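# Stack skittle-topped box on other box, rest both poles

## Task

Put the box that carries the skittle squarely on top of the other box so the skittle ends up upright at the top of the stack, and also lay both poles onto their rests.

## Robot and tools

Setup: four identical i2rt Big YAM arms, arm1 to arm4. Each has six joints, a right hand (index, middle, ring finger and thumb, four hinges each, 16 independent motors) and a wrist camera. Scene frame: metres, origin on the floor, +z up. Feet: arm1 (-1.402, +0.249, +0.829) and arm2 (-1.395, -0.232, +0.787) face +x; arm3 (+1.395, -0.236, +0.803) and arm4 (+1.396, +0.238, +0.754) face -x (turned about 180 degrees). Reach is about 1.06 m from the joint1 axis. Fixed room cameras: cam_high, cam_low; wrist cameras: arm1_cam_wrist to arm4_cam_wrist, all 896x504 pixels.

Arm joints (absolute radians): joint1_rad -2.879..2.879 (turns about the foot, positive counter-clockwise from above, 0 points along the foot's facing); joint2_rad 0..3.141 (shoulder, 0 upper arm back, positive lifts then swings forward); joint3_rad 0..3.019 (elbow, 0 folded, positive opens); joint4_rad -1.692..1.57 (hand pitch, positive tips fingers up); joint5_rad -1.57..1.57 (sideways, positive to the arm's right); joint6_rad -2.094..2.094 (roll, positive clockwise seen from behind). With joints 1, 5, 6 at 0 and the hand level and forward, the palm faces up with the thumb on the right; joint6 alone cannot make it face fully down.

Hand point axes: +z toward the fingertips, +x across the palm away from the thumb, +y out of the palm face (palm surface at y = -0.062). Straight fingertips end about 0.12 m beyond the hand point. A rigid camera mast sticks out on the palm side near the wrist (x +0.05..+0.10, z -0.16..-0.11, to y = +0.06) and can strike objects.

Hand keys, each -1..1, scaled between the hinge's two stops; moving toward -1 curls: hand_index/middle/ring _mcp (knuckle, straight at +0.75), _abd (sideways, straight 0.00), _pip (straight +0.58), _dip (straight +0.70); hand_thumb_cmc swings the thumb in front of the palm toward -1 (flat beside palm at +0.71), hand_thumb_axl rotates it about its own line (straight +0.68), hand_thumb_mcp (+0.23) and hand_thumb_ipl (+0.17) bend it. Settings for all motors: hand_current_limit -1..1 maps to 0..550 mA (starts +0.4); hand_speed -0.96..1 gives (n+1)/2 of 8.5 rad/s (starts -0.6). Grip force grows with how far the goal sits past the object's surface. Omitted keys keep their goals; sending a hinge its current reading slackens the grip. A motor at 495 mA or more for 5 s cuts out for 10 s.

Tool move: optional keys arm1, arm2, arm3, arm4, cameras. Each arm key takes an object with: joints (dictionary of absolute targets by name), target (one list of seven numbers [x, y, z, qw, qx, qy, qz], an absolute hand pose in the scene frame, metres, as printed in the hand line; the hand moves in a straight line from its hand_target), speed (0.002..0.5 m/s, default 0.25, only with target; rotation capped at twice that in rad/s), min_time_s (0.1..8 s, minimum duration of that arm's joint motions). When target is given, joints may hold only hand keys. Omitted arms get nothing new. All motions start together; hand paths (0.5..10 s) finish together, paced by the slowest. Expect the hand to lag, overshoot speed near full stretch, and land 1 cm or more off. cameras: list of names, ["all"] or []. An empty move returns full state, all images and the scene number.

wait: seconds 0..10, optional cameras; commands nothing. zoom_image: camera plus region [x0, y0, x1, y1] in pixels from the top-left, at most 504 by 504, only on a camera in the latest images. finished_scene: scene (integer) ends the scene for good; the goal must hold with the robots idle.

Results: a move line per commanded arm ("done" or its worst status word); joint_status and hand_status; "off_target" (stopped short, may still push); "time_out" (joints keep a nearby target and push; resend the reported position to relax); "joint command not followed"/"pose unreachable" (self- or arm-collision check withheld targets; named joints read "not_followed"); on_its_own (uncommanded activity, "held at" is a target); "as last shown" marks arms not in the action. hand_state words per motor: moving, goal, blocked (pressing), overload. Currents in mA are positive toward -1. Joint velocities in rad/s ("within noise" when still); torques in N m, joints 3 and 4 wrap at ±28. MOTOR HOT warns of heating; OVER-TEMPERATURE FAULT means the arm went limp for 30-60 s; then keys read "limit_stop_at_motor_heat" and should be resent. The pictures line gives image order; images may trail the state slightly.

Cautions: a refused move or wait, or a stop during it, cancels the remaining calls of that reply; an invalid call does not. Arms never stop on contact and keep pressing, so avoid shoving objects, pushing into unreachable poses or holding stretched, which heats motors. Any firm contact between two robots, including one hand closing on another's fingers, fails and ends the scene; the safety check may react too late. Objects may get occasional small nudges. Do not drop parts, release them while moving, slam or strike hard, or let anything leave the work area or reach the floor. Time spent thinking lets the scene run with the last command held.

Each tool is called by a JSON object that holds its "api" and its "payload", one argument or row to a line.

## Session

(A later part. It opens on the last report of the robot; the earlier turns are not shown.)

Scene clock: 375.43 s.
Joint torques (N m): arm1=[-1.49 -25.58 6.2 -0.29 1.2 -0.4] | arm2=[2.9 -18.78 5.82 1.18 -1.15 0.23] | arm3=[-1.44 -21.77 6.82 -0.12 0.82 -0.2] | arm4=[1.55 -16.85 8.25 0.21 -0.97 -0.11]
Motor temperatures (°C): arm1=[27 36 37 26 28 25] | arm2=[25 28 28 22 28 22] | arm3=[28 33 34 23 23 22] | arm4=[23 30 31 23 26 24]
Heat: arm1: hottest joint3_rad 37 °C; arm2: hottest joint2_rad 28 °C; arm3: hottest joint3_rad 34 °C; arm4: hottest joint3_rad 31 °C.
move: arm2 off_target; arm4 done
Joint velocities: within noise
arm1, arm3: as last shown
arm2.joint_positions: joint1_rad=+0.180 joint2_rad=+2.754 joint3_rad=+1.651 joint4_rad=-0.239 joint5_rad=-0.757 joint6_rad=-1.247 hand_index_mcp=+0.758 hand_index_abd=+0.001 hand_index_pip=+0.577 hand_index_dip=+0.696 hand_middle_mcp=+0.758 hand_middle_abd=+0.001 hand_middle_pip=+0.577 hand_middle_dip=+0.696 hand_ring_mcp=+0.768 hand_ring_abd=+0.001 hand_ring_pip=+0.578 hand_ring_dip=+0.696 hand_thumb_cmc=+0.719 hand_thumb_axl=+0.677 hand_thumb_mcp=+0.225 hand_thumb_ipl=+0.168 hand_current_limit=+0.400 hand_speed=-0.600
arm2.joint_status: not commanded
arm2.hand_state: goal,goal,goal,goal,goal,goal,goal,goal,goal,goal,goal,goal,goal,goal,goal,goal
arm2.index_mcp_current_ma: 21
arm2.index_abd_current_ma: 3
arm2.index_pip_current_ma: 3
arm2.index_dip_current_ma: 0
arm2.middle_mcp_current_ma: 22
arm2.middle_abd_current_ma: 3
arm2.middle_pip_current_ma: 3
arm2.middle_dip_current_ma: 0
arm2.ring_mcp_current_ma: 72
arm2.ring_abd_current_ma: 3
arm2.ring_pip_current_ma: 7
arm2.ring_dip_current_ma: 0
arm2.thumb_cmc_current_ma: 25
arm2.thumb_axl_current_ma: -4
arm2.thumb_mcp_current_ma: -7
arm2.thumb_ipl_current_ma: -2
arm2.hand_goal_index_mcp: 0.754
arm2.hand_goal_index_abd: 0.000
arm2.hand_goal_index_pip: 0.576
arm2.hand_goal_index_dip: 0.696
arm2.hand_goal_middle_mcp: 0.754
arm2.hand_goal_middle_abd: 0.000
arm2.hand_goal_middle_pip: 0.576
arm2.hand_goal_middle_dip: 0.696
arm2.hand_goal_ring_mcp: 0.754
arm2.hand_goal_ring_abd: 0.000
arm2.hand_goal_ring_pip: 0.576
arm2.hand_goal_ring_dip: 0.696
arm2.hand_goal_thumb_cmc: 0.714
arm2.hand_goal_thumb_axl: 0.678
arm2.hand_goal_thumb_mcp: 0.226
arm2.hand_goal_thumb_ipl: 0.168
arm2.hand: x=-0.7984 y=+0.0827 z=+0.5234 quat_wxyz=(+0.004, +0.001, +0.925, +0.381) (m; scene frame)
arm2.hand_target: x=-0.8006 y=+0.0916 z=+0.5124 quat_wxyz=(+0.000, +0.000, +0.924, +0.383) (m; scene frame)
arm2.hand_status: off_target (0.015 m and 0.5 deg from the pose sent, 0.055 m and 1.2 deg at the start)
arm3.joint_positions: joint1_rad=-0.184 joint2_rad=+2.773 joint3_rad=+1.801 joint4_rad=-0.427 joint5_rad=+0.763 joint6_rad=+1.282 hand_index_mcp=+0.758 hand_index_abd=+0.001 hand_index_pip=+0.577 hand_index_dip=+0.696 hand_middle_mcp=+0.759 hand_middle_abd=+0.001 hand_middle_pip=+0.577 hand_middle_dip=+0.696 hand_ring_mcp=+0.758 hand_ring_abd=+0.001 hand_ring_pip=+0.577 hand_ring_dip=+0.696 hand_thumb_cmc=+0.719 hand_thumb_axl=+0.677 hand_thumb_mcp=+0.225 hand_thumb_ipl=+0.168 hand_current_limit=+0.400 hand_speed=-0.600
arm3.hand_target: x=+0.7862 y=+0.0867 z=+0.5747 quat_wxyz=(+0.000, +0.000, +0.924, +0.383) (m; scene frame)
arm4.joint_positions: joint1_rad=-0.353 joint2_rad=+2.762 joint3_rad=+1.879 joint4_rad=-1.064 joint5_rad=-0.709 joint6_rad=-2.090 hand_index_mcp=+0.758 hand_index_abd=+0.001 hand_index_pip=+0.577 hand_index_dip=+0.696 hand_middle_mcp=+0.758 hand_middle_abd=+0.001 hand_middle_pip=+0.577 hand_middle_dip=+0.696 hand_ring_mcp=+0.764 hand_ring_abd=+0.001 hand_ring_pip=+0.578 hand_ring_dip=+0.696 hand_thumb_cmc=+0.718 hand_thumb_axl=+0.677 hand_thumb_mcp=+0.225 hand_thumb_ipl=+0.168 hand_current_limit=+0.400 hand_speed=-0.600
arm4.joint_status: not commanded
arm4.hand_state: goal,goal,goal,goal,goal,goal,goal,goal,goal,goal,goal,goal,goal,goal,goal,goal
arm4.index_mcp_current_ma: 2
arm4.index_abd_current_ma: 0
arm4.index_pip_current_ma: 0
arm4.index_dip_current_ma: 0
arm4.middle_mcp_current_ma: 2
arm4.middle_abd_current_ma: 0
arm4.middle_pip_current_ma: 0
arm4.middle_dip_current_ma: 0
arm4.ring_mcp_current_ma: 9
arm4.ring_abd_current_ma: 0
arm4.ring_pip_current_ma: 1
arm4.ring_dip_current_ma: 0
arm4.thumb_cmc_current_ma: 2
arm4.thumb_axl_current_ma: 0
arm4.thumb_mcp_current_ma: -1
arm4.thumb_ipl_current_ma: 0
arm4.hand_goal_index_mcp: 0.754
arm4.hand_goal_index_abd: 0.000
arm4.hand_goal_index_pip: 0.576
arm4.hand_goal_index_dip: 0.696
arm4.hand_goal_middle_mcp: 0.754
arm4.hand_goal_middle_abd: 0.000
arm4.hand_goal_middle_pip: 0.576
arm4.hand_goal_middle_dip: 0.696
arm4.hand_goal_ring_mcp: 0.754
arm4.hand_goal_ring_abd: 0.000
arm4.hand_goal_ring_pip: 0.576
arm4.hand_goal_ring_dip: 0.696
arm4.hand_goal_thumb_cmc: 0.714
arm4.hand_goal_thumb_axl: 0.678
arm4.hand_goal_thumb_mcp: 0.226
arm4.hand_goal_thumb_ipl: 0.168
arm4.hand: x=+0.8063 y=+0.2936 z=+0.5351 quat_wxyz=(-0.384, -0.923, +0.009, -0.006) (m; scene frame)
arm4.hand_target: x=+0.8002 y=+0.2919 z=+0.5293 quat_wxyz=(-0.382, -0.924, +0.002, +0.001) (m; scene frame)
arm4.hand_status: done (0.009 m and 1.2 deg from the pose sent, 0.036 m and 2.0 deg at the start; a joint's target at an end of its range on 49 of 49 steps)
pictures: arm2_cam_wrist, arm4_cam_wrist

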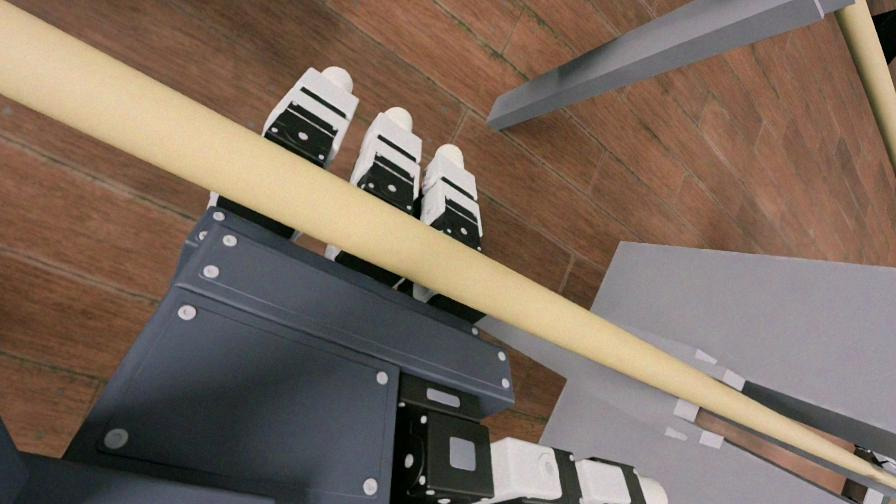

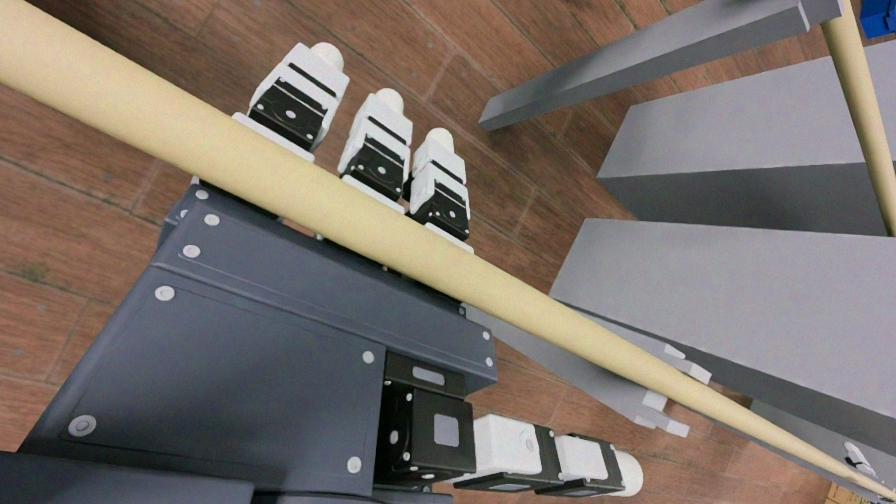

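{"api": "move", "payload": {
  "arm1": {"joints":{"hand_index_mcp":-0.48,"hand_middle_mcp":-0.48,"hand_ring_mcp":-0.48,"hand_index_pip":-0.4,"hand_middle_pip":-0.4,"hand_ring_pip":-0.4,"hand_index_dip":0.0,"hand_middle_dip":0.0,"hand_ring_dip":0.0}},
  "arm2": {"joints":{"hand_index_mcp":-0.48,"hand_middle_mcp":-0.48,"hand_ring_mcp":-0.48,"hand_index_pip":-0.4,"hand_middle_pip":-0.4,"hand_ring_pip":-0.4,"hand_index_dip":0.0,"hand_middle_dip":0.0,"hand_ring_dip":0.0}},
  "arm3": {"joints":{"hand_index_mcp":-0.48,"hand_middle_mcp":-0.48,"hand_ring_mcp":-0.48,"hand_index_pip":-0.4,"hand_middle_pip":-0.4,"hand_ring_pip":-0.4,"hand_index_dip":0.0,"hand_middle_dip":0.0,"hand_ring_dip":0.0}},
  "arm4": {"joints":{"hand_index_mcp":-0.48,"hand_middle_mcp":-0.48,"hand_ring_mcp":-0.48,"hand_index_pip":-0.4,"hand_middle_pip":-0.4,"hand_ring_pip":-0.4,"hand_index_dip":0.0,"hand_middle_dip":0.0,"hand_ring_dip":0.0}},
  "cameras": ["all"]
}}

Scene clock: 383.83 s.
Joint torques (N m): arm1=[-0.03 -25.64 6.23 -0.38 1.04 -0.28] | arm2=[2.84 -18.84 5.83 1.1 -1.16 0.24] | arm3=[-1.14 -21.3 6.79 -0.17 0.84 -0.14] | arm4=[1.85 -17.32 8.28 0.06 -0.88 -0.12]
Motor temperatures (°C): arm1=[27 37 36 26 28 25] | arm2=[25 30 28 22 28 22] | arm3=[28 33 34 23 23 21] | arm4=[23 29 31 23 26 24]
Heat: arm1: hottest joint2_rad 37 °C; arm2: hottest joint2_rad 30 °C; arm3: hottest joint3_rad 34 °C; arm4: hottest joint3_rad 31 °C.
move: arm1 off_target; arm2 done; arm3 off_target; arm4 off_target
Joint velocities: within noise
arm1.joint_positions: joint1_rad=+0.398 joint2_rad=+3.006 joint3_rad=+2.287 joint4_rad=-1.205 joint5_rad=+0.727 joint6_rad=+2.079 hand_index_mcp=-0.458 hand_index_abd=+0.000 hand_index_pip=-0.398 hand_index_dip=+0.002 hand_middle_mcp=-0.468 hand_middle_abd=+0.000 hand_middle_pip=-0.398 hand_middle_dip=+0.003 hand_ring_mcp=-0.468 hand_ring_abd=+0.000 hand_ring_pip=-0.398 hand_ring_dip=+0.003 hand_thumb_cmc=+0.741 hand_thumb_axl=+0.694 hand_thumb_mcp=-0.284 hand_thumb_ipl=+0.169 hand_current_limit=+0.400 hand_speed=-0.600
arm1.joint_status: hand_index_mcp off_target (ended at -0.458, target -0.480); the others done
arm1.hand_state: blocked,goal,goal,goal,goal,goal,goal,goal,goal,goal,goal,goal,blocked,goal,overload,goal
arm1.index_mcp_current_ma: 12
arm1.index_abd_current_ma: 0
arm1.index_pip_current_ma: 0
arm1.index_dip_current_ma: 0
arm1.middle_mcp_current_ma: 4
arm1.middle_abd_current_ma: 0
arm1.middle_pip_current_ma: 0
arm1.middle_dip_current_ma: 0
arm1.ring_mcp_current_ma: 4
arm1.ring_abd_current_ma: 0
arm1.ring_pip_current_ma: 0
arm1.ring_dip_current_ma: 0
arm1.thumb_cmc_current_ma: 16
arm1.thumb_axl_current_ma: 9
arm1.thumb_mcp_current_ma: 0
arm1.thumb_ipl_current_ma: 0
arm1.hand_goal_index_mcp: -0.480
arm1.hand_goal_index_abd: 0.000
arm1.hand_goal_index_pip: -0.400
arm1.hand_goal_index_dip: 0.000
arm1.hand_goal_middle_mcp: -0.480
arm1.hand_goal_middle_abd: 0.000
arm1.hand_goal_middle_pip: -0.400
arm1.hand_goal_middle_dip: 0.000
arm1.hand_goal_ring_mcp: -0.480
arm1.hand_goal_ring_abd: 0.000
arm1.hand_goal_ring_pip: -0.400
arm1.hand_goal_ring_dip: 0.000
arm1.hand_goal_thumb_cmc: 0.714
arm1.hand_goal_thumb_axl: 0.678
arm1.hand_goal_thumb_mcp: 0.226
arm1.hand_goal_thumb_ipl: 0.168
arm1.hand: x=-0.8054 y=+0.2985 z=+0.5529 quat_wxyz=(+0.386, +0.922, -0.005, -0.010) (m; scene frame)
arm1.hand_target: x=-0.7908 y=+0.2988 z=+0.5644 quat_wxyz=(+0.383, +0.924, +0.000, +0.000) (m; scene frame)
arm1.hand_status: not commanded
arm2.joint_positions: joint1_rad=+0.180 joint2_rad=+2.755 joint3_rad=+1.651 joint4_rad=-0.239 joint5_rad=-0.758 joint6_rad=-1.246 hand_index_mcp=-0.462 hand_index_abd=+0.001 hand_index_pip=-0.398 hand_index_dip=+0.003 hand_middle_mcp=-0.465 hand_middle_abd=+0.001 hand_middle_pip=-0.398 hand_middle_dip=+0.002 hand_ring_mcp=-0.466 hand_ring_abd=+0.001 hand_ring_pip=-0.398 hand_ring_dip=+0.002 hand_thumb_cmc=+0.719 hand_thumb_axl=+0.677 hand_thumb_mcp=+0.225 hand_thumb_ipl=+0.168 hand_current_limit=+0.400 hand_speed=-0.600
arm2.joint_status: all done
arm2.hand_state: goal,goal,goal,goal,goal,goal,goal,goal,goal,goal,goal,goal,goal,goal,goal,goal
arm2.index_mcp_current_ma: 90
arm2.index_abd_current_ma: 3
arm2.index_pip_current_ma: 7
arm2.index_dip_current_ma: 13
arm2.middle_mcp_current_ma: 78
arm2.middle_abd_current_ma: 3
arm2.middle_pip_current_ma: 9
arm2.middle_dip_current_ma: 10
arm2.ring_mcp_current_ma: 69
arm2.ring_abd_current_ma: 3
arm2.ring_pip_current_ma: 8
arm2.ring_dip_current_ma: 11
arm2.thumb_cmc_current_ma: 25
arm2.thumb_axl_current_ma: -4
arm2.thumb_mcp_current_ma: -7
arm2.thumb_ipl_current_ma: -2
arm2.hand_goal_index_mcp: -0.480
arm2.hand_goal_index_abd: 0.000
arm2.hand_goal_index_pip: -0.400
arm2.hand_goal_index_dip: 0.000
arm2.hand_goal_middle_mcp: -0.480
arm2.hand_goal_middle_abd: 0.000
arm2.hand_goal_middle_pip: -0.400
arm2.hand_goal_middle_dip: 0.000
arm2.hand_goal_ring_mcp: -0.480
arm2.hand_goal_ring_abd: 0.000
arm2.hand_goal_ring_pip: -0.400
arm2.hand_goal_ring_dip: 0.000
arm2.hand_goal_thumb_cmc: 0.714
arm2.hand_goal_thumb_axl: 0.678
arm2.hand_goal_thumb_mcp: 0.226
arm2.hand_goal_thumb_ipl: 0.168
arm2.hand: x=-0.7986 y=+0.0829 z=+0.5232 quat_wxyz=(+0.003, +0.001, +0.925, +0.381) (m; scene frame)
arm2.hand_target: x=-0.8007 y=+0.0917 z=+0.5123 quat_wxyz=(+0.000, +0.000, +0.924, +0.383) (m; scene frame)
arm2.hand_status: not commanded
arm3.joint_positions: joint1_rad=-0.184 joint2_rad=+2.773 joint3_rad=+1.801 joint4_rad=-0.427 joint5_rad=+0.761 joint6_rad=+1.277 hand_index_mcp=-0.450 hand_index_abd=+0.001 hand_index_pip=-0.398 hand_index_dip=+0.003 hand_middle_mcp=-0.464 hand_middle_abd=+0.001 hand_middle_pip=-0.398 hand_middle_dip=+0.003 hand_ring_mcp=-0.467 hand_ring_abd=+0.001 hand_ring_pip=-0.398 hand_ring_dip=+0.003 hand_thumb_cmc=+0.719 hand_thumb_axl=+0.677 hand_thumb_mcp=+0.225 hand_thumb_ipl=+0.168 hand_current_limit=+0.400 hand_speed=-0.600
arm3.joint_status: hand_index_mcp off_target (ended at -0.450, target -0.480); the others done
arm3.hand_state: blocked,goal,goal,goal,goal,goal,goal,goal,goal,goal,goal,goal,goal,goal,goal,goal
arm3.index_mcp_current_ma: 129
arm3.index_abd_current_ma: 1
arm3.index_pip_current_ma: 6
arm3.index_dip_current_ma: 9
arm3.middle_mcp_current_ma: 66
arm3.middle_abd_current_ma: 1
arm3.middle_pip_current_ma: 6
arm3.middle_dip_current_ma: 8
arm3.ring_mcp_current_ma: 50
arm3.ring_abd_current_ma: 1
arm3.ring_pip_current_ma: 6
arm3.ring_dip_current_ma: 9
arm3.thumb_cmc_current_ma: 16
arm3.thumb_axl_current_ma: -2
arm3.thumb_mcp_current_ma: -5
arm3.thumb_ipl_current_ma: -1
arm3.hand_goal_index_mcp: -0.480
arm3.hand_goal_index_abd: 0.000
arm3.hand_goal_index_pip: -0.400
arm3.hand_goal_index_dip: 0.000
arm3.hand_goal_middle_mcp: -0.480
arm3.hand_goal_middle_abd: 0.000
arm3.hand_goal_middle_pip: -0.400
arm3.hand_goal_middle_dip: 0.000
arm3.hand_goal_ring_mcp: -0.480
arm3.hand_goal_ring_abd: 0.000
arm3.hand_goal_ring_pip: -0.400
arm3.hand_goal_ring_dip: 0.000
arm3.hand_goal_thumb_cmc: 0.714
arm3.hand_goal_thumb_axl: 0.678
arm3.hand_goal_thumb_mcp: 0.226
arm3.hand_goal_thumb_ipl: 0.168
arm3.hand: x=+0.8063 y=+0.0745 z=+0.5503 quat_wxyz=(+0.017, -0.009, +0.926, +0.376) (m; scene frame)
arm3.hand_target: x=+0.7862 y=+0.0867 z=+0.5747 quat_wxyz=(+0.000, +0.000, +0.924, +0.383) (m; scene frame)
arm3.hand_status: not commanded
arm4.joint_positions: joint1_rad=-0.354 joint2_rad=+2.764 joint3_rad=+1.879 joint4_rad=-1.058 joint5_rad=-0.712 joint6_rad=-2.090 hand_index_mcp=-0.468 hand_index_abd=+0.001 hand_index_pip=-0.398 hand_index_dip=+0.002 hand_middle_mcp=-0.466 hand_middle_abd=+0.001 hand_middle_pip=-0.398 hand_middle_dip=+0.002 hand_ring_mcp=-0.442 hand_ring_abd=+0.001 hand_ring_pip=-0.398 hand_ring_dip=+0.003 hand_thumb_cmc=+0.718 hand_thumb_axl=+0.677 hand_thumb_mcp=+0.225 hand_thumb_ipl=+0.168 hand_current_limit=+0.400 hand_speed=-0.600
arm4.joint_status: hand_ring_mcp off_target (ended at -0.442, target -0.480); the others done
arm4.hand_state: goal,goal,goal,goal,goal,goal,goal,goal,blocked,goal,goal,goal,goal,goal,goal,goal
arm4.index_mcp_current_ma: 12
arm4.index_abd_current_ma: 0
arm4.index_pip_current_ma: 1
arm4.index_dip_current_ma: 1
arm4.middle_mcp_current_ma: 14
arm4.middle_abd_current_ma: 0
arm4.middle_pip_current_ma: 0
arm4.middle_dip_current_ma: 1
arm4.ring_mcp_current_ma: 68
arm4.ring_abd_current_ma: 0
arm4.ring_pip_current_ma: 1
arm4.ring_dip_current_ma: 1
arm4.thumb_cmc_current_ma: 3
arm4.thumb_axl_current_ma: 0
arm4.thumb_mcp_current_ma: -1
arm4.thumb_ipl_current_ma: 0
arm4.hand_goal_index_mcp: -0.480
arm4.hand_goal_index_abd: 0.000
arm4.hand_goal_index_pip: -0.400
arm4.hand_goal_index_dip: 0.000
arm4.hand_goal_middle_mcp: -0.480
arm4.hand_goal_middle_abd: 0.000
arm4.hand_goal_middle_pip: -0.400
arm4.hand_goal_middle_dip: 0.000
arm4.hand_goal_ring_mcp: -0.480
arm4.hand_goal_ring_abd: 0.000
arm4.hand_goal_ring_pip: -0.400
arm4.hand_goal_ring_dip: 0.000
arm4.hand_goal_thumb_cmc: 0.714
arm4.hand_goal_thumb_axl: 0.678
arm4.hand_goal_thumb_mcp: 0.226
arm4.hand_goal_thumb_ipl: 0.168
arm4.hand: x=+0.8063 y=+0.2941 z=+0.5335 quat_wxyz=(-0.384, -0.923, +0.009, -0.004) (m; scene frame)
arm4.hand_target: x=+0.8002 y=+0.2919 z=+0.5292 quat_wxyz=(-0.382, -0.924, +0.002, +0.001) (m; scene frame)
arm4.hand_status: not commanded
pictures: arm1_cam_wrist, arm2_cam_wrist, arm3_cam_wrist, arm4_cam_wrist, cam_high, cam_low

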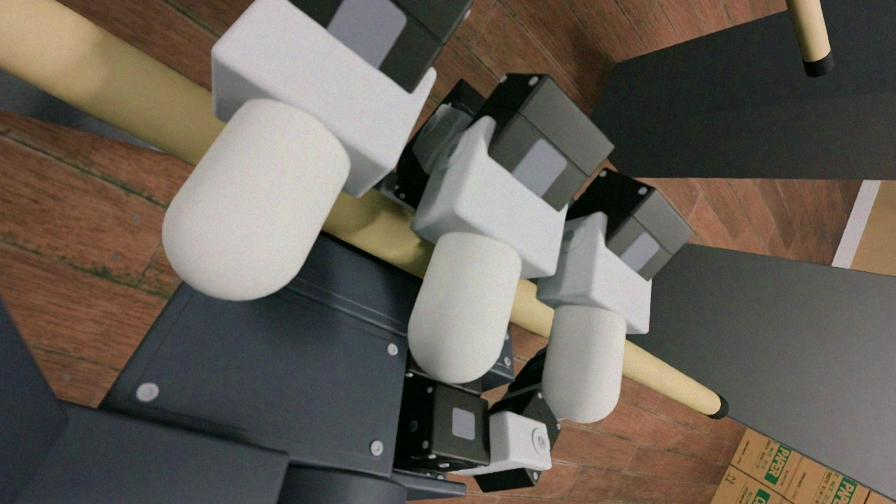

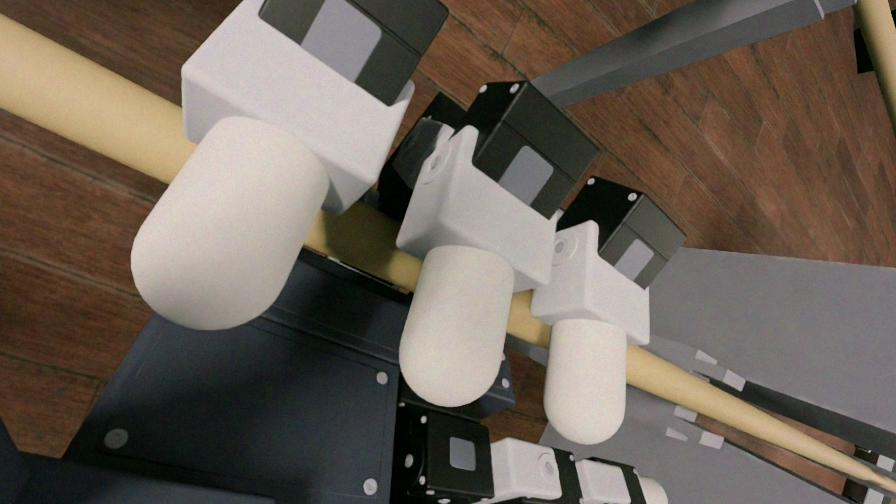

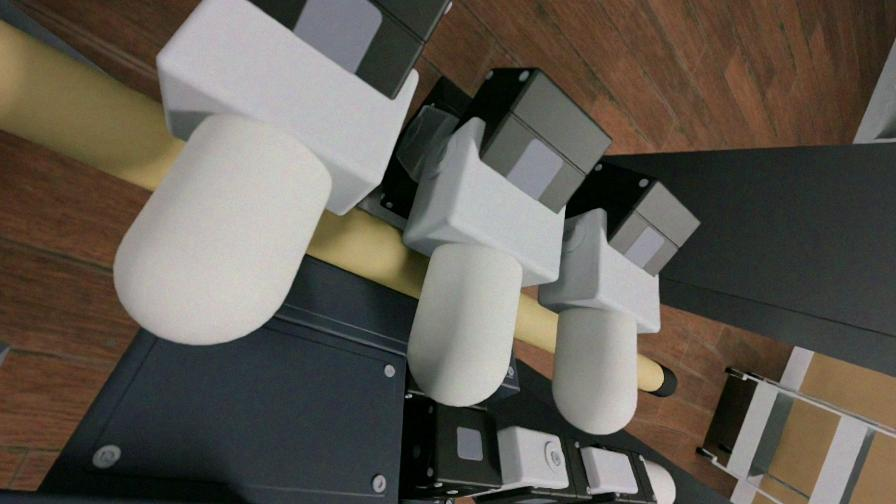

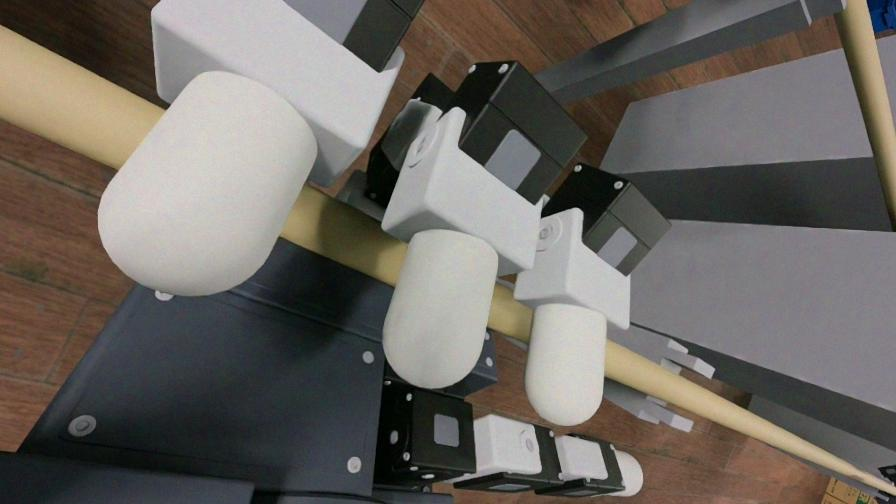

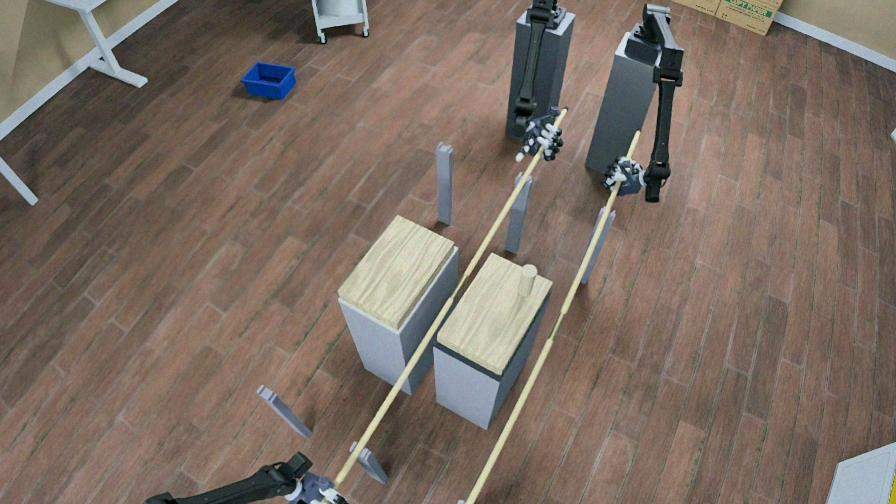

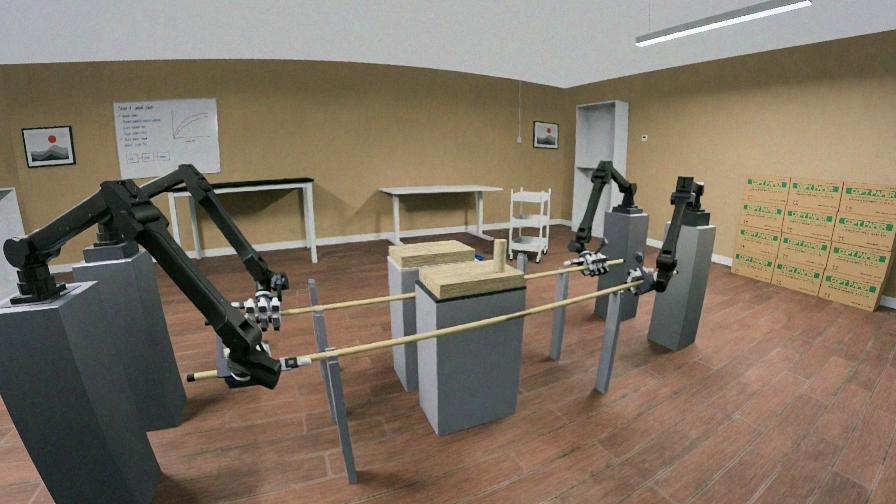

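{"api": "move", "payload": {
  "arm1": {"joints":{"hand_index_mcp":-0.5,"hand_middle_mcp":-0.5,"hand_ring_mcp":-0.5,"hand_index_pip":-0.58,"hand_middle_pip":-0.58,"hand_ring_pip":-0.58,"hand_index_dip":-0.25,"hand_middle_dip":-0.25,"hand_ring_dip":-0.25}},
  "arm2": {"joints":{"hand_index_mcp":-0.5,"hand_middle_mcp":-0.5,"hand_ring_mcp":-0.5,"hand_index_pip":-0.58,"hand_middle_pip":-0.58,"hand_ring_pip":-0.58,"hand_index_dip":-0.25,"hand_middle_dip":-0.25,"hand_ring_dip":-0.25}},
  "arm3": {"joints":{"hand_index_mcp":-0.5,"hand_middle_mcp":-0.5,"hand_ring_mcp":-0.5,"hand_index_pip":-0.58,"hand_middle_pip":-0.58,"hand_ring_pip":-0.58,"hand_index_dip":-0.25,"hand_middle_dip":-0.25,"hand_ring_dip":-0.25}},
  "arm4": {"joints":{"hand_index_mcp":-0.5,"hand_middle_mcp":-0.5,"hand_ring_mcp":-0.5,"hand_index_pip":-0.58,"hand_middle_pip":-0.58,"hand_ring_pip":-0.58,"hand_index_dip":-0.25,"hand_middle_dip":-0.25,"hand_ring_dip":-0.25}}
}}

{"api": "move", "payload": {
  "arm1": {"target":[-0.79,0.299,0.678,0.3827,0.9239,0,0],"speed":0.07},
  "arm2": {"target":[-0.8,0.085,0.648,0,0,0.9239,0.3827],"speed":0.07},
  "arm3": {"target":[0.786,0.080,0.680,0,0,0.9239,0.3827],"speed":0.07},
  "arm4": {"target":[0.8,0.294,0.6585,0.3827,0.9239,0,0],"speed":0.07},
  "cameras": ["all"]
}}

Scene clock: 416.10 s.
Joint torques (N m): arm1=[-0.03 -25.58 6.22 -0.36 1.03 -0.28] | arm2=[3.25 -19.31 5.76 1.11 -1.11 0.24] | arm3=[-1.26 -21.42 6.83 -0.14 0.84 -0.13] | arm4=[1.9 -17.44 8.34 -0.05 -0.86 -0.11]
Motor temperatures (°C): arm1=[27 38 36 26 27 25] | arm2=[25 34 27 22 28 22] | arm3=[28 34 34 23 24 21] | arm4=[23 31 30 23 25 24]
Heat: arm1: hottest joint2_rad 38 °C; arm2: hottest joint2_rad 34 °C; arm3: hottest joint2_rad 34 °C; arm4: hottest joint2_rad 31 °C.
move: arm1 off_target; arm2 done; arm3 off_target; arm4 off_target
Joint velocities: within noise
arm1.joint_positions: joint1_rad=+0.398 joint2_rad=+3.006 joint3_rad=+2.287 joint4_rad=-1.205 joint5_rad=+0.727 joint6_rad=+2.079 hand_index_mcp=-0.474 hand_index_abd=+0.000 hand_index_pip=-0.579 hand_index_dip=-0.248 hand_middle_mcp=-0.489 hand_middle_abd=+0.000 hand_middle_pip=-0.579 hand_middle_dip=-0.247 hand_ring_mcp=-0.489 hand_ring_abd=+0.000 hand_ring_pip=-0.579 hand_ring_dip=-0.247 hand_thumb_cmc=+0.741 hand_thumb_axl=+0.694 hand_thumb_mcp=-0.284 hand_thumb_ipl=+0.169 hand_current_limit=+0.400 hand_speed=-0.600
arm1.joint_status: hand_index_mcp off_target (ended at -0.474, target -0.500); the others done
arm1.hand_state: blocked,goal,goal,goal,goal,goal,goal,goal,goal,goal,goal,goal,blocked,goal,overload,goal
arm1.index_mcp_current_ma: 17
arm1.index_abd_current_ma: 0
arm1.index_pip_current_ma: 0
arm1.index_dip_current_ma: 0
arm1.middle_mcp_current_ma: 3
arm1.middle_abd_current_ma: 0
arm1.middle_pip_current_ma: 0
arm1.middle_dip_current_ma: 0
arm1.ring_mcp_current_ma: 3
arm1.ring_abd_current_ma: 0
arm1.ring_pip_current_ma: 0
arm1.ring_dip_current_ma: 0
arm1.thumb_cmc_current_ma: 16
arm1.thumb_axl_current_ma: 9
arm1.thumb_mcp_current_ma: 0
arm1.thumb_ipl_current_ma: 0
arm1.hand_goal_index_mcp: -0.500
arm1.hand_goal_index_abd: 0.000
arm1.hand_goal_index_pip: -0.580
arm1.hand_goal_index_dip: -0.250
arm1.hand_goal_middle_mcp: -0.500
arm1.hand_goal_middle_abd: 0.000
arm1.hand_goal_middle_pip: -0.580
arm1.hand_goal_middle_dip: -0.250
arm1.hand_goal_ring_mcp: -0.500
arm1.hand_goal_ring_abd: 0.000
arm1.hand_goal_ring_pip: -0.580
arm1.hand_goal_ring_dip: -0.250
arm1.hand_goal_thumb_cmc: 0.714
arm1.hand_goal_thumb_axl: 0.678
arm1.hand_goal_thumb_mcp: 0.226
arm1.hand_goal_thumb_ipl: 0.168
arm1.hand: x=-0.8054 y=+0.2985 z=+0.5529 quat_wxyz=(+0.386, +0.922, -0.005, -0.010) (m; scene frame)
arm1.hand_target: x=-0.7908 y=+0.2988 z=+0.5644 quat_wxyz=(+0.383, +0.924, +0.000, +0.000) (m; scene frame)
arm1.hand_status: not commanded
arm2.joint_positions: joint1_rad=+0.181 joint2_rad=+2.755 joint3_rad=+1.651 joint4_rad=-0.239 joint5_rad=-0.758 joint6_rad=-1.246 hand_index_mcp=-0.482 hand_index_abd=+0.001 hand_index_pip=-0.579 hand_index_dip=-0.247 hand_middle_mcp=-0.486 hand_middle_abd=+0.001 hand_middle_pip=-0.578 hand_middle_dip=-0.248 hand_ring_mcp=-0.488 hand_ring_abd=+0.001 hand_ring_pip=-0.579 hand_ring_dip=-0.248 hand_thumb_cmc=+0.719 hand_thumb_axl=+0.677 hand_thumb_mcp=+0.225 hand_thumb_ipl=+0.168 hand_current_limit=+0.400 hand_speed=-0.600
arm2.joint_status: all done
arm2.hand_state: goal,goal,goal,goal,goal,goal,goal,goal,goal,goal,goal,goal,goal,goal,goal,goal
arm2.index_mcp_current_ma: 92
arm2.index_abd_current_ma: 3
arm2.index_pip_current_ma: 6
arm2.index_dip_current_ma: 13
arm2.middle_mcp_current_ma: 71
arm2.middle_abd_current_ma: 3
arm2.middle_pip_current_ma: 7
arm2.middle_dip_current_ma: 10
arm2.ring_mcp_current_ma: 62
arm2.ring_abd_current_ma: 3
arm2.ring_pip_current_ma: 6
arm2.ring_dip_current_ma: 11
arm2.thumb_cmc_current_ma: 25
arm2.thumb_axl_current_ma: -4
arm2.thumb_mcp_current_ma: -7
arm2.thumb_ipl_current_ma: -2
arm2.hand_goal_index_mcp: -0.500
arm2.hand_goal_index_abd: 0.000
arm2.hand_goal_index_pip: -0.580
arm2.hand_goal_index_dip: -0.250
arm2.hand_goal_middle_mcp: -0.500
arm2.hand_goal_middle_abd: 0.000
arm2.hand_goal_middle_pip: -0.580
arm2.hand_goal_middle_dip: -0.250
arm2.hand_goal_ring_mcp: -0.500
arm2.hand_goal_ring_abd: 0.000
arm2.hand_goal_ring_pip: -0.580
arm2.hand_goal_ring_dip: -0.250
arm2.hand_goal_thumb_cmc: 0.714
arm2.hand_goal_thumb_axl: 0.678
arm2.hand_goal_thumb_mcp: 0.226
arm2.hand_goal_thumb_ipl: 0.168
arm2.hand: x=-0.7987 y=+0.0831 z=+0.5232 quat_wxyz=(+0.003, +0.001, +0.925, +0.381) (m; scene frame)
arm2.hand_target: x=-0.8006 y=+0.0916 z=+0.5123 quat_wxyz=(+0.000, +0.000, +0.924, +0.383) (m; scene frame)
arm2.hand_status: not commanded
arm3.joint_positions: joint1_rad=-0.184 joint2_rad=+2.773 joint3_rad=+1.801 joint4_rad=-0.427 joint5_rad=+0.761 joint6_rad=+1.277 hand_index_mcp=-0.468 hand_index_abd=+0.001 hand_index_pip=-0.579 hand_index_dip=-0.247 hand_middle_mcp=-0.485 hand_middle_abd=+0.001 hand_middle_pip=-0.578 hand_middle_dip=-0.247 hand_ring_mcp=-0.489 hand_ring_abd=+0.001 hand_ring_pip=-0.578 hand_ring_dip=-0.247 hand_thumb_cmc=+0.719 hand_thumb_axl=+0.677 hand_thumb_mcp=+0.225 hand_thumb_ipl=+0.168 hand_current_limit=+0.400 hand_speed=-0.600
arm3.joint_status: hand_index_mcp off_target (ended at -0.468, target -0.500); the others done
arm3.hand_state: blocked,goal,goal,goal,goal,goal,goal,goal,goal,goal,goal,goal,goal,goal,goal,goal
arm3.index_mcp_current_ma: 139
arm3.index_abd_current_ma: 1
arm3.index_pip_current_ma: 4
arm3.index_dip_current_ma: 9
arm3.middle_mcp_current_ma: 60
arm3.middle_abd_current_ma: 1
arm3.middle_pip_current_ma: 5
arm3.middle_dip_current_ma: 8
arm3.ring_mcp_current_ma: 45
arm3.ring_abd_current_ma: 1
arm3.ring_pip_current_ma: 5
arm3.ring_dip_current_ma: 8
arm3.thumb_cmc_current_ma: 16
arm3.thumb_axl_current_ma: -2
arm3.thumb_mcp_current_ma: -5
arm3.thumb_ipl_current_ma: -1
arm3.hand_goal_index_mcp: -0.500
arm3.hand_goal_index_abd: 0.000
arm3.hand_goal_index_pip: -0.580
arm3.hand_goal_index_dip: -0.250
arm3.hand_goal_middle_mcp: -0.500
arm3.hand_goal_middle_abd: 0.000
arm3.hand_goal_middle_pip: -0.580
arm3.hand_goal_middle_dip: -0.250
arm3.hand_goal_ring_mcp: -0.500
arm3.hand_goal_ring_abd: 0.000
arm3.hand_goal_ring_pip: -0.580
arm3.hand_goal_ring_dip: -0.250
arm3.hand_goal_thumb_cmc: 0.714
arm3.hand_goal_thumb_axl: 0.678
arm3.hand_goal_thumb_mcp: 0.226
arm3.hand_goal_thumb_ipl: 0.168
arm3.hand: x=+0.8062 y=+0.0745 z=+0.5503 quat_wxyz=(+0.017, -0.009, +0.926, +0.376) (m; scene frame)
arm3.hand_target: x=+0.7862 y=+0.0867 z=+0.5747 quat_wxyz=(+0.000, +0.000, +0.924, +0.383) (m; scene frame)
arm3.hand_status: not commanded
arm4.joint_positions: joint1_rad=-0.354 joint2_rad=+2.764 joint3_rad=+1.879 joint4_rad=-1.057 joint5_rad=-0.712 joint6_rad=-2.090 hand_index_mcp=-0.489 hand_index_abd=+0.001 hand_index_pip=-0.579 hand_index_dip=-0.248 hand_middle_mcp=-0.478 hand_middle_abd=+0.001 hand_middle_pip=-0.579 hand_middle_dip=-0.248 hand_ring_mcp=-0.448 hand_ring_abd=+0.001 hand_ring_pip=-0.579 hand_ring_dip=-0.247 hand_thumb_cmc=+0.718 hand_thumb_axl=+0.677 hand_thumb_mcp=+0.225 hand_thumb_ipl=+0.168 hand_current_limit=+0.400 hand_speed=-0.600
arm4.joint_status: hand_middle_mcp off_target (ended at -0.478, target -0.500); hand_ring_mcp off_target (ended at -0.448, target -0.500); the others done
arm4.hand_state: goal,goal,goal,goal,blocked,goal,goal,goal,blocked,goal,goal,goal,goal,goal,goal,goal
arm4.index_mcp_current_ma: 11
arm4.index_abd_current_ma: 0
arm4.index_pip_current_ma: 0
arm4.index_dip_current_ma: 1
arm4.middle_mcp_current_ma: 30
arm4.middle_abd_current_ma: 0
arm4.middle_pip_current_ma: 0
arm4.middle_dip_current_ma: 1
arm4.ring_mcp_current_ma: 109
arm4.ring_abd_current_ma: 0
arm4.ring_pip_current_ma: 0
arm4.ring_dip_current_ma: 1
arm4.thumb_cmc_current_ma: 3
arm4.thumb_axl_current_ma: 0
arm4.thumb_mcp_current_ma: -1
arm4.thumb_ipl_current_ma: 0
arm4.hand_goal_index_mcp: -0.500
arm4.hand_goal_index_abd: 0.000
arm4.hand_goal_index_pip: -0.580
arm4.hand_goal_index_dip: -0.250
arm4.hand_goal_middle_mcp: -0.500
arm4.hand_goal_middle_abd: 0.000
arm4.hand_goal_middle_pip: -0.580
arm4.hand_goal_middle_dip: -0.250
arm4.hand_goal_ring_mcp: -0.500
arm4.hand_goal_ring_abd: 0.000
arm4.hand_goal_ring_pip: -0.580
arm4.hand_goal_ring_dip: -0.250
arm4.hand_goal_thumb_cmc: 0.714
arm4.hand_goal_thumb_axl: 0.678
arm4.hand_goal_thumb_mcp: 0.226
arm4.hand_goal_thumb_ipl: 0.168
arm4.hand: x=+0.8062 y=+0.2942 z=+0.5334 quat_wxyz=(-0.384, -0.923, +0.009, -0.003) (m; scene frame)
arm4.hand_target: x=+0.8002 y=+0.2919 z=+0.5292 quat_wxyz=(-0.382, -0.924, +0.002, +0.001) (m; scene frame)
arm4.hand_status: not commanded
pictures: none

Scene clock: 418.70 s.
Joint torques (N m): arm1=[0.03 -27.63 4.56 -1.16 0.99 -0.27] | arm2=[2.08 -22.42 4.52 0.18 -1.27 0.11] | arm3=[-0.5 -23.06 4.53 -0.13 0.94 0] | arm4=[1.85 -19.6 5.94 -0.38 -0.9 -0.13]
Motor temperatures (°C): arm1=[27 38 36 26 27 25] | arm2=[25 34 27 22 28 22] | arm3=[28 34 34 23 24 21] | arm4=[23 31 30 23 25 24]
Heat: arm1: hottest joint2_rad 38 °C; arm2: hottest joint2_rad 34 °C; arm3: hottest joint2_rad 34 °C; arm4: hottest joint2_rad 31 °C.
move: arm1 off_target; arm2 off_target; arm3 off_target; arm4 done
Joint velocities: within noise
arm1.joint_positions: joint1_rad=+0.398 joint2_rad=+2.761 joint3_rad=+2.092 joint4_rad=-1.225 joint5_rad=+0.727 joint6_rad=+2.079 hand_index_mcp=-0.479 hand_index_abd=+0.000 hand_index_pip=-0.579 hand_index_dip=-0.248 hand_middle_mcp=-0.489 hand_middle_abd=+0.000 hand_middle_pip=-0.579 hand_middle_dip=-0.247 hand_ring_mcp=-0.489 hand_ring_abd=+0.000 hand_ring_pip=-0.579 hand_ring_dip=-0.247 hand_thumb_cmc=+0.741 hand_thumb_axl=+0.694 hand_thumb_mcp=-0.287 hand_thumb_ipl=+0.169 hand_current_limit=+0.400 hand_speed=-0.600
arm1.joint_status: not commanded
arm1.hand_state: blocked,goal,goal,goal,goal,goal,goal,goal,goal,goal,goal,goal,blocked,goal,overload,goal
arm1.index_mcp_current_ma: 11
arm1.index_abd_current_ma: 0
arm1.index_pip_current_ma: 0
arm1.index_dip_current_ma: 0
arm1.middle_mcp_current_ma: 3
arm1.middle_abd_current_ma: 0
arm1.middle_pip_current_ma: 0
arm1.middle_dip_current_ma: 0
arm1.ring_mcp_current_ma: 3
arm1.ring_abd_current_ma: 0
arm1.ring_pip_current_ma: 0
arm1.ring_dip_current_ma: 0
arm1.thumb_cmc_current_ma: 16
arm1.thumb_axl_current_ma: 9
arm1.thumb_mcp_current_ma: 0
arm1.thumb_ipl_current_ma: 0
arm1.hand_goal_index_mcp: -0.500
arm1.hand_goal_index_abd: 0.000
arm1.hand_goal_index_pip: -0.580
arm1.hand_goal_index_dip: -0.250
arm1.hand_goal_middle_mcp: -0.500
arm1.hand_goal_middle_abd: 0.000
arm1.hand_goal_middle_pip: -0.580
arm1.hand_goal_middle_dip: -0.250
arm1.hand_goal_ring_mcp: -0.500
arm1.hand_goal_ring_abd: 0.000
arm1.hand_goal_ring_pip: -0.580
arm1.hand_goal_ring_dip: -0.250
arm1.hand_goal_thumb_cmc: 0.714
arm1.hand_goal_thumb_axl: 0.678
arm1.hand_goal_thumb_mcp: 0.226
arm1.hand_goal_thumb_ipl: 0.168
arm1.hand: x=-0.7957 y=+0.3013 z=+0.6574 quat_wxyz=(+0.381, +0.924, -0.010, +0.003) (m; scene frame)
arm1.hand_target: x=-0.7900 y=+0.2989 z=+0.6774 quat_wxyz=(+0.383, +0.924, +0.000, +0.000) (m; scene frame)
arm1.hand_status: off_target (0.021 m and 1.2 deg from the pose sent, 0.126 m and 1.3 deg at the start)
arm2.joint_positions: joint1_rad=+0.181 joint2_rad=+2.503 joint3_rad=+1.483 joint4_rad=-0.352 joint5_rad=-0.758 joint6_rad=-1.246 hand_index_mcp=-0.487 hand_index_abd=+0.001 hand_index_pip=-0.579 hand_index_dip=-0.247 hand_middle_mcp=-0.486 hand_middle_abd=+0.001 hand_middle_pip=-0.578 hand_middle_dip=-0.248 hand_ring_mcp=-0.485 hand_ring_abd=+0.001 hand_ring_pip=-0.579 hand_ring_dip=-0.248 hand_thumb_cmc=+0.719 hand_thumb_axl=+0.677 hand_thumb_mcp=+0.225 hand_thumb_ipl=+0.168 hand_current_limit=+0.400 hand_speed=-0.600
arm2.joint_status: not commanded
arm2.hand_state: goal,goal,goal,goal,goal,goal,goal,goal,goal,goal,goal,goal,goal,goal,goal,goal
arm2.index_mcp_current_ma: 67
arm2.index_abd_current_ma: 3
arm2.index_pip_current_ma: 6
arm2.index_dip_current_ma: 13
arm2.middle_mcp_current_ma: 70
arm2.middle_abd_current_ma: 3
arm2.middle_pip_current_ma: 7
arm2.middle_dip_current_ma: 10
arm2.ring_mcp_current_ma: 78
arm2.ring_abd_current_ma: 3
arm2.ring_pip_current_ma: 6
arm2.ring_dip_current_ma: 11
arm2.thumb_cmc_current_ma: 25
arm2.thumb_axl_current_ma: -4
arm2.thumb_mcp_current_ma: -7
arm2.thumb_ipl_current_ma: -2
arm2.hand_goal_index_mcp: -0.500
arm2.hand_goal_index_abd: 0.000
arm2.hand_goal_index_pip: -0.580
arm2.hand_goal_index_dip: -0.250
arm2.hand_goal_middle_mcp: -0.500
arm2.hand_goal_middle_abd: 0.000
arm2.hand_goal_middle_pip: -0.580
arm2.hand_goal_middle_dip: -0.250
arm2.hand_goal_ring_mcp: -0.500
arm2.hand_goal_ring_abd: 0.000
arm2.hand_goal_ring_pip: -0.580
arm2.hand_goal_ring_dip: -0.250
arm2.hand_goal_thumb_cmc: 0.714
arm2.hand_goal_thumb_axl: 0.678
arm2.hand_goal_thumb_mcp: 0.226
arm2.hand_goal_thumb_ipl: 0.168
arm2.hand: x=-0.8064 y=+0.0818 z=+0.6281 quat_wxyz=(-0.009, +0.006, +0.926, +0.378) (m; scene frame)
arm2.hand_target: x=-0.8001 y=+0.0850 z=+0.6478 quat_wxyz=(+0.000, +0.000, +0.924, +0.383) (m; scene frame)
arm2.hand_status: off_target (0.021 m and 1.4 deg from the pose sent, 0.125 m and 0.5 deg at the start)
arm3.joint_positions: joint1_rad=-0.184 joint2_rad=+2.565 joint3_rad=+1.704 joint4_rad=-0.530 joint5_rad=+0.761 joint6_rad=+1.277 hand_index_mcp=-0.473 hand_index_abd=+0.001 hand_index_pip=-0.579 hand_index_dip=-0.247 hand_middle_mcp=-0.485 hand_middle_abd=+0.001 hand_middle_pip=-0.578 hand_middle_dip=-0.247 hand_ring_mcp=-0.489 hand_ring_abd=+0.001 hand_ring_pip=-0.578 hand_ring_dip=-0.247 hand_thumb_cmc=+0.719 hand_thumb_axl=+0.677 hand_thumb_mcp=+0.225 hand_thumb_ipl=+0.168 hand_current_limit=+0.400 hand_speed=-0.600
arm3.joint_status: not commanded
arm3.hand_state: blocked,goal,goal,goal,goal,goal,goal,goal,goal,goal,goal,goal,goal,goal,goal,goal
arm3.index_mcp_current_ma: 117
arm3.index_abd_current_ma: 1
arm3.index_pip_current_ma: 4
arm3.index_dip_current_ma: 9
arm3.middle_mcp_current_ma: 60
arm3.middle_abd_current_ma: 1
arm3.middle_pip_current_ma: 5
arm3.middle_dip_current_ma: 8
arm3.ring_mcp_current_ma: 45
arm3.ring_abd_current_ma: 1
arm3.ring_pip_current_ma: 5
arm3.ring_dip_current_ma: 8
arm3.thumb_cmc_current_ma: 17
arm3.thumb_axl_current_ma: -2
arm3.thumb_mcp_current_ma: -5
arm3.thumb_ipl_current_ma: -1
arm3.hand_goal_index_mcp: -0.500
arm3.hand_goal_index_abd: 0.000
arm3.hand_goal_index_pip: -0.580
arm3.hand_goal_index_dip: -0.250
arm3.hand_goal_middle_mcp: -0.500
arm3.hand_goal_middle_abd: 0.000
arm3.hand_goal_middle_pip: -0.580
arm3.hand_goal_middle_dip: -0.250
arm3.hand_goal_ring_mcp: -0.500
arm3.hand_goal_ring_abd: 0.000
arm3.hand_goal_ring_pip: -0.580
arm3.hand_goal_ring_dip: -0.250
arm3.hand_goal_thumb_cmc: 0.714
arm3.hand_goal_thumb_axl: 0.678
arm3.hand_goal_thumb_mcp: 0.226
arm3.hand_goal_thumb_ipl: 0.168
arm3.hand: x=+0.7943 y=+0.0773 z=+0.6527 quat_wxyz=(+0.013, -0.008, +0.926, +0.377) (m; scene frame)
arm3.hand_target: x=+0.7861 y=+0.0801 z=+0.6795 quat_wxyz=(+0.000, +0.000, +0.924, +0.383) (m; scene frame)
arm3.hand_status: off_target (0.029 m and 1.9 deg from the pose sent, 0.131 m and 2.4 deg at the start)
arm4.joint_positions: joint1_rad=-0.354 joint2_rad=+2.530 joint3_rad=+1.766 joint4_rad=-1.165 joint5_rad=-0.709 joint6_rad=-2.090 hand_index_mcp=-0.489 hand_index_abd=+0.001 hand_index_pip=-0.579 hand_index_dip=-0.248 hand_middle_mcp=-0.478 hand_middle_abd=+0.001 hand_middle_pip=-0.579 hand_middle_dip=-0.248 hand_ring_mcp=-0.466 hand_ring_abd=+0.001 hand_ring_pip=-0.579 hand_ring_dip=-0.247 hand_thumb_cmc=+0.718 hand_thumb_axl=+0.677 hand_thumb_mcp=+0.225 hand_thumb_ipl=+0.168 hand_current_limit=+0.400 hand_speed=-0.600
arm4.joint_status: not commanded
arm4.hand_state: goal,goal,goal,goal,blocked,goal,goal,goal,blocked,goal,goal,goal,goal,goal,goal,goal
arm4.index_mcp_current_ma: 11
arm4.index_abd_current_ma: 0
arm4.index_pip_current_ma: 0
arm4.index_dip_current_ma: 1
arm4.middle_mcp_current_ma: 30
arm4.middle_abd_current_ma: 0
arm4.middle_pip_current_ma: 0
arm4.middle_dip_current_ma: 1
arm4.ring_mcp_current_ma: 58
arm4.ring_abd_current_ma: 0
arm4.ring_pip_current_ma: 0
arm4.ring_dip_current_ma: 1
arm4.thumb_cmc_current_ma: 3
arm4.thumb_axl_current_ma: 0
arm4.thumb_mcp_current_ma: -1
arm4.thumb_ipl_current_ma: 0
arm4.hand_goal_index_mcp: -0.500
arm4.hand_goal_index_abd: 0.000
arm4.hand_goal_index_pip: -0.580
arm4.hand_goal_index_dip: -0.250
arm4.hand_goal_middle_mcp: -0.500
arm4.hand_goal_middle_abd: 0.000
arm4.hand_goal_middle_pip: -0.580
arm4.hand_goal_middle_dip: -0.250
arm4.hand_goal_ring_mcp: -0.500
arm4.hand_goal_ring_abd: 0.000
arm4.hand_goal_ring_pip: -0.580
arm4.hand_goal_ring_dip: -0.250
arm4.hand_goal_thumb_cmc: 0.714
arm4.hand_goal_thumb_axl: 0.678
arm4.hand_goal_thumb_mcp: 0.226
arm4.hand_goal_thumb_ipl: 0.168
arm4.hand: x=+0.7992 y=+0.2973 z=+0.6487 quat_wxyz=(-0.380, -0.925, +0.006, +0.002) (m; scene frame)
arm4.hand_target: x=+0.7998 y=+0.2938 z=+0.6583 quat_wxyz=(-0.381, -0.924, +0.003, +0.001) (m; scene frame)
arm4.hand_status: done (0.010 m and 0.8 deg from the pose sent, 0.125 m and 1.1 deg at the start; a joint's target at an end of its range on 77 of 78 steps)
pictures: arm1_cam_wrist, arm2_cam_wrist, arm3_cam_wrist, arm4_cam_wrist, cam_high, cam_low

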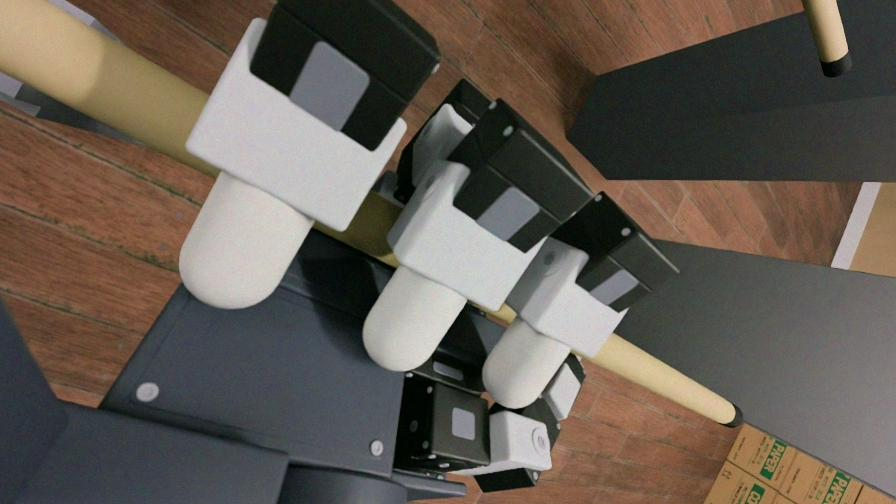

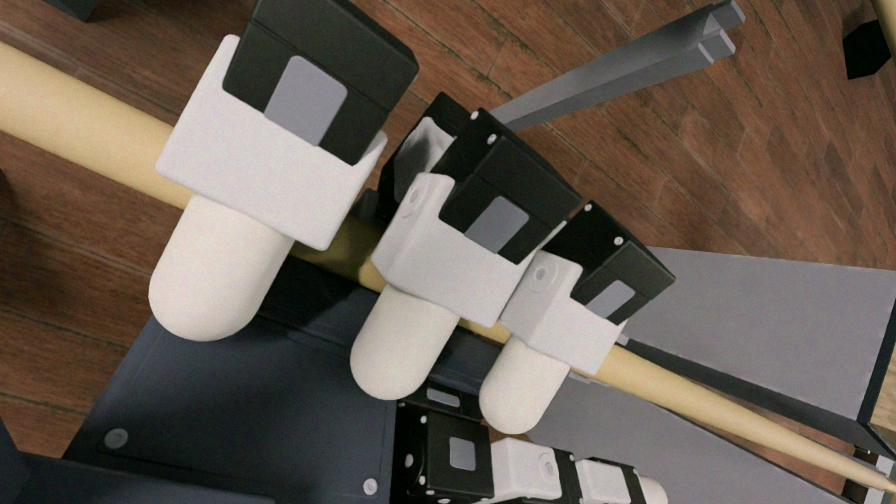

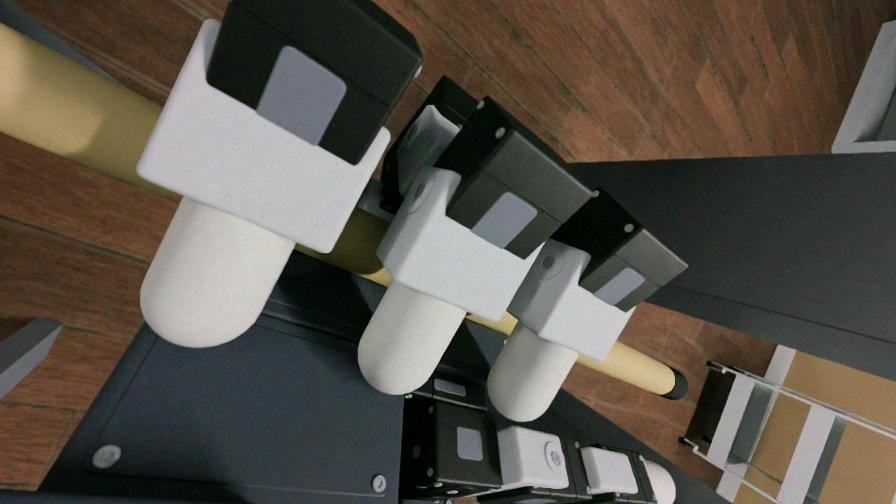

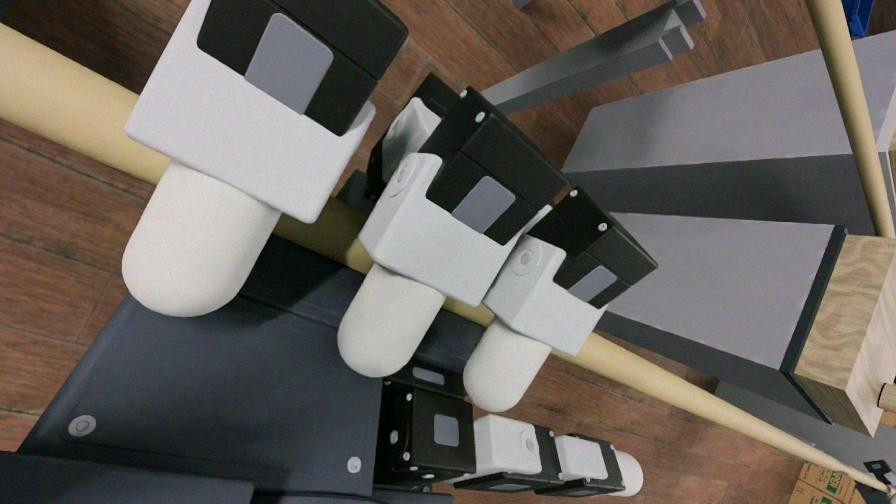

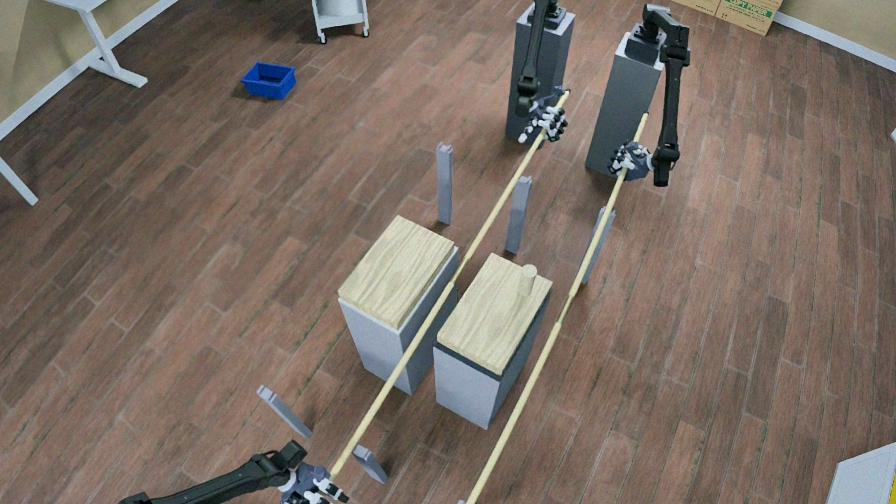

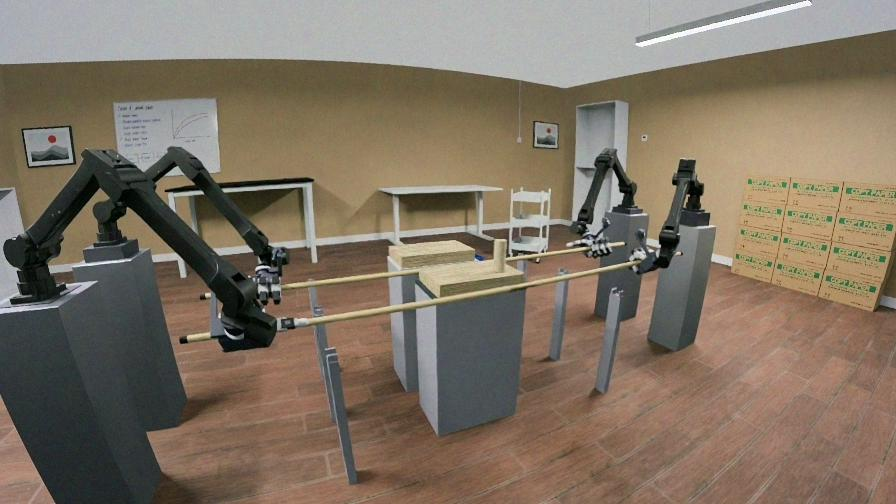

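{"api": "zoom_image", "payload": {
  "camera": "cam_low",
  "region": [400, 230, 550, 320]
}}

{"api": "zoom_image", "payload": {
  "camera": "cam_high",
  "region": [410, 230, 610, 380]
}}

{"api": "zoom_image", "payload": {
  "camera": "arm4_cam_wrist",
  "region": [560, 180, 896, 504]
}}

Scaled by 3.360 from the camera's 896x504 image, which has a finer 1280x720 frame.

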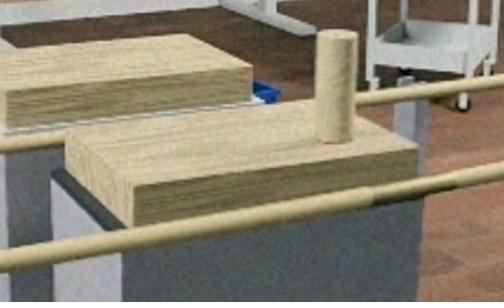

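Scaled by 2.520 from the camera's 896x504 image, which has a finer 1280x720 frame.

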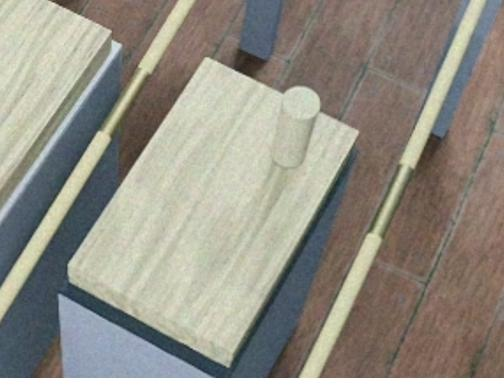

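Scaled by 1.500 from the camera's 896x504 image, which has a finer 1280x720 frame.

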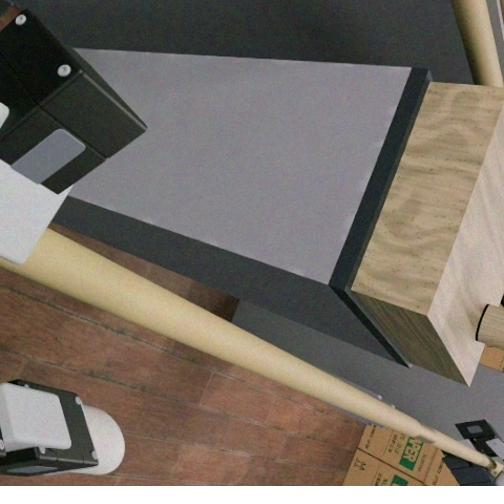

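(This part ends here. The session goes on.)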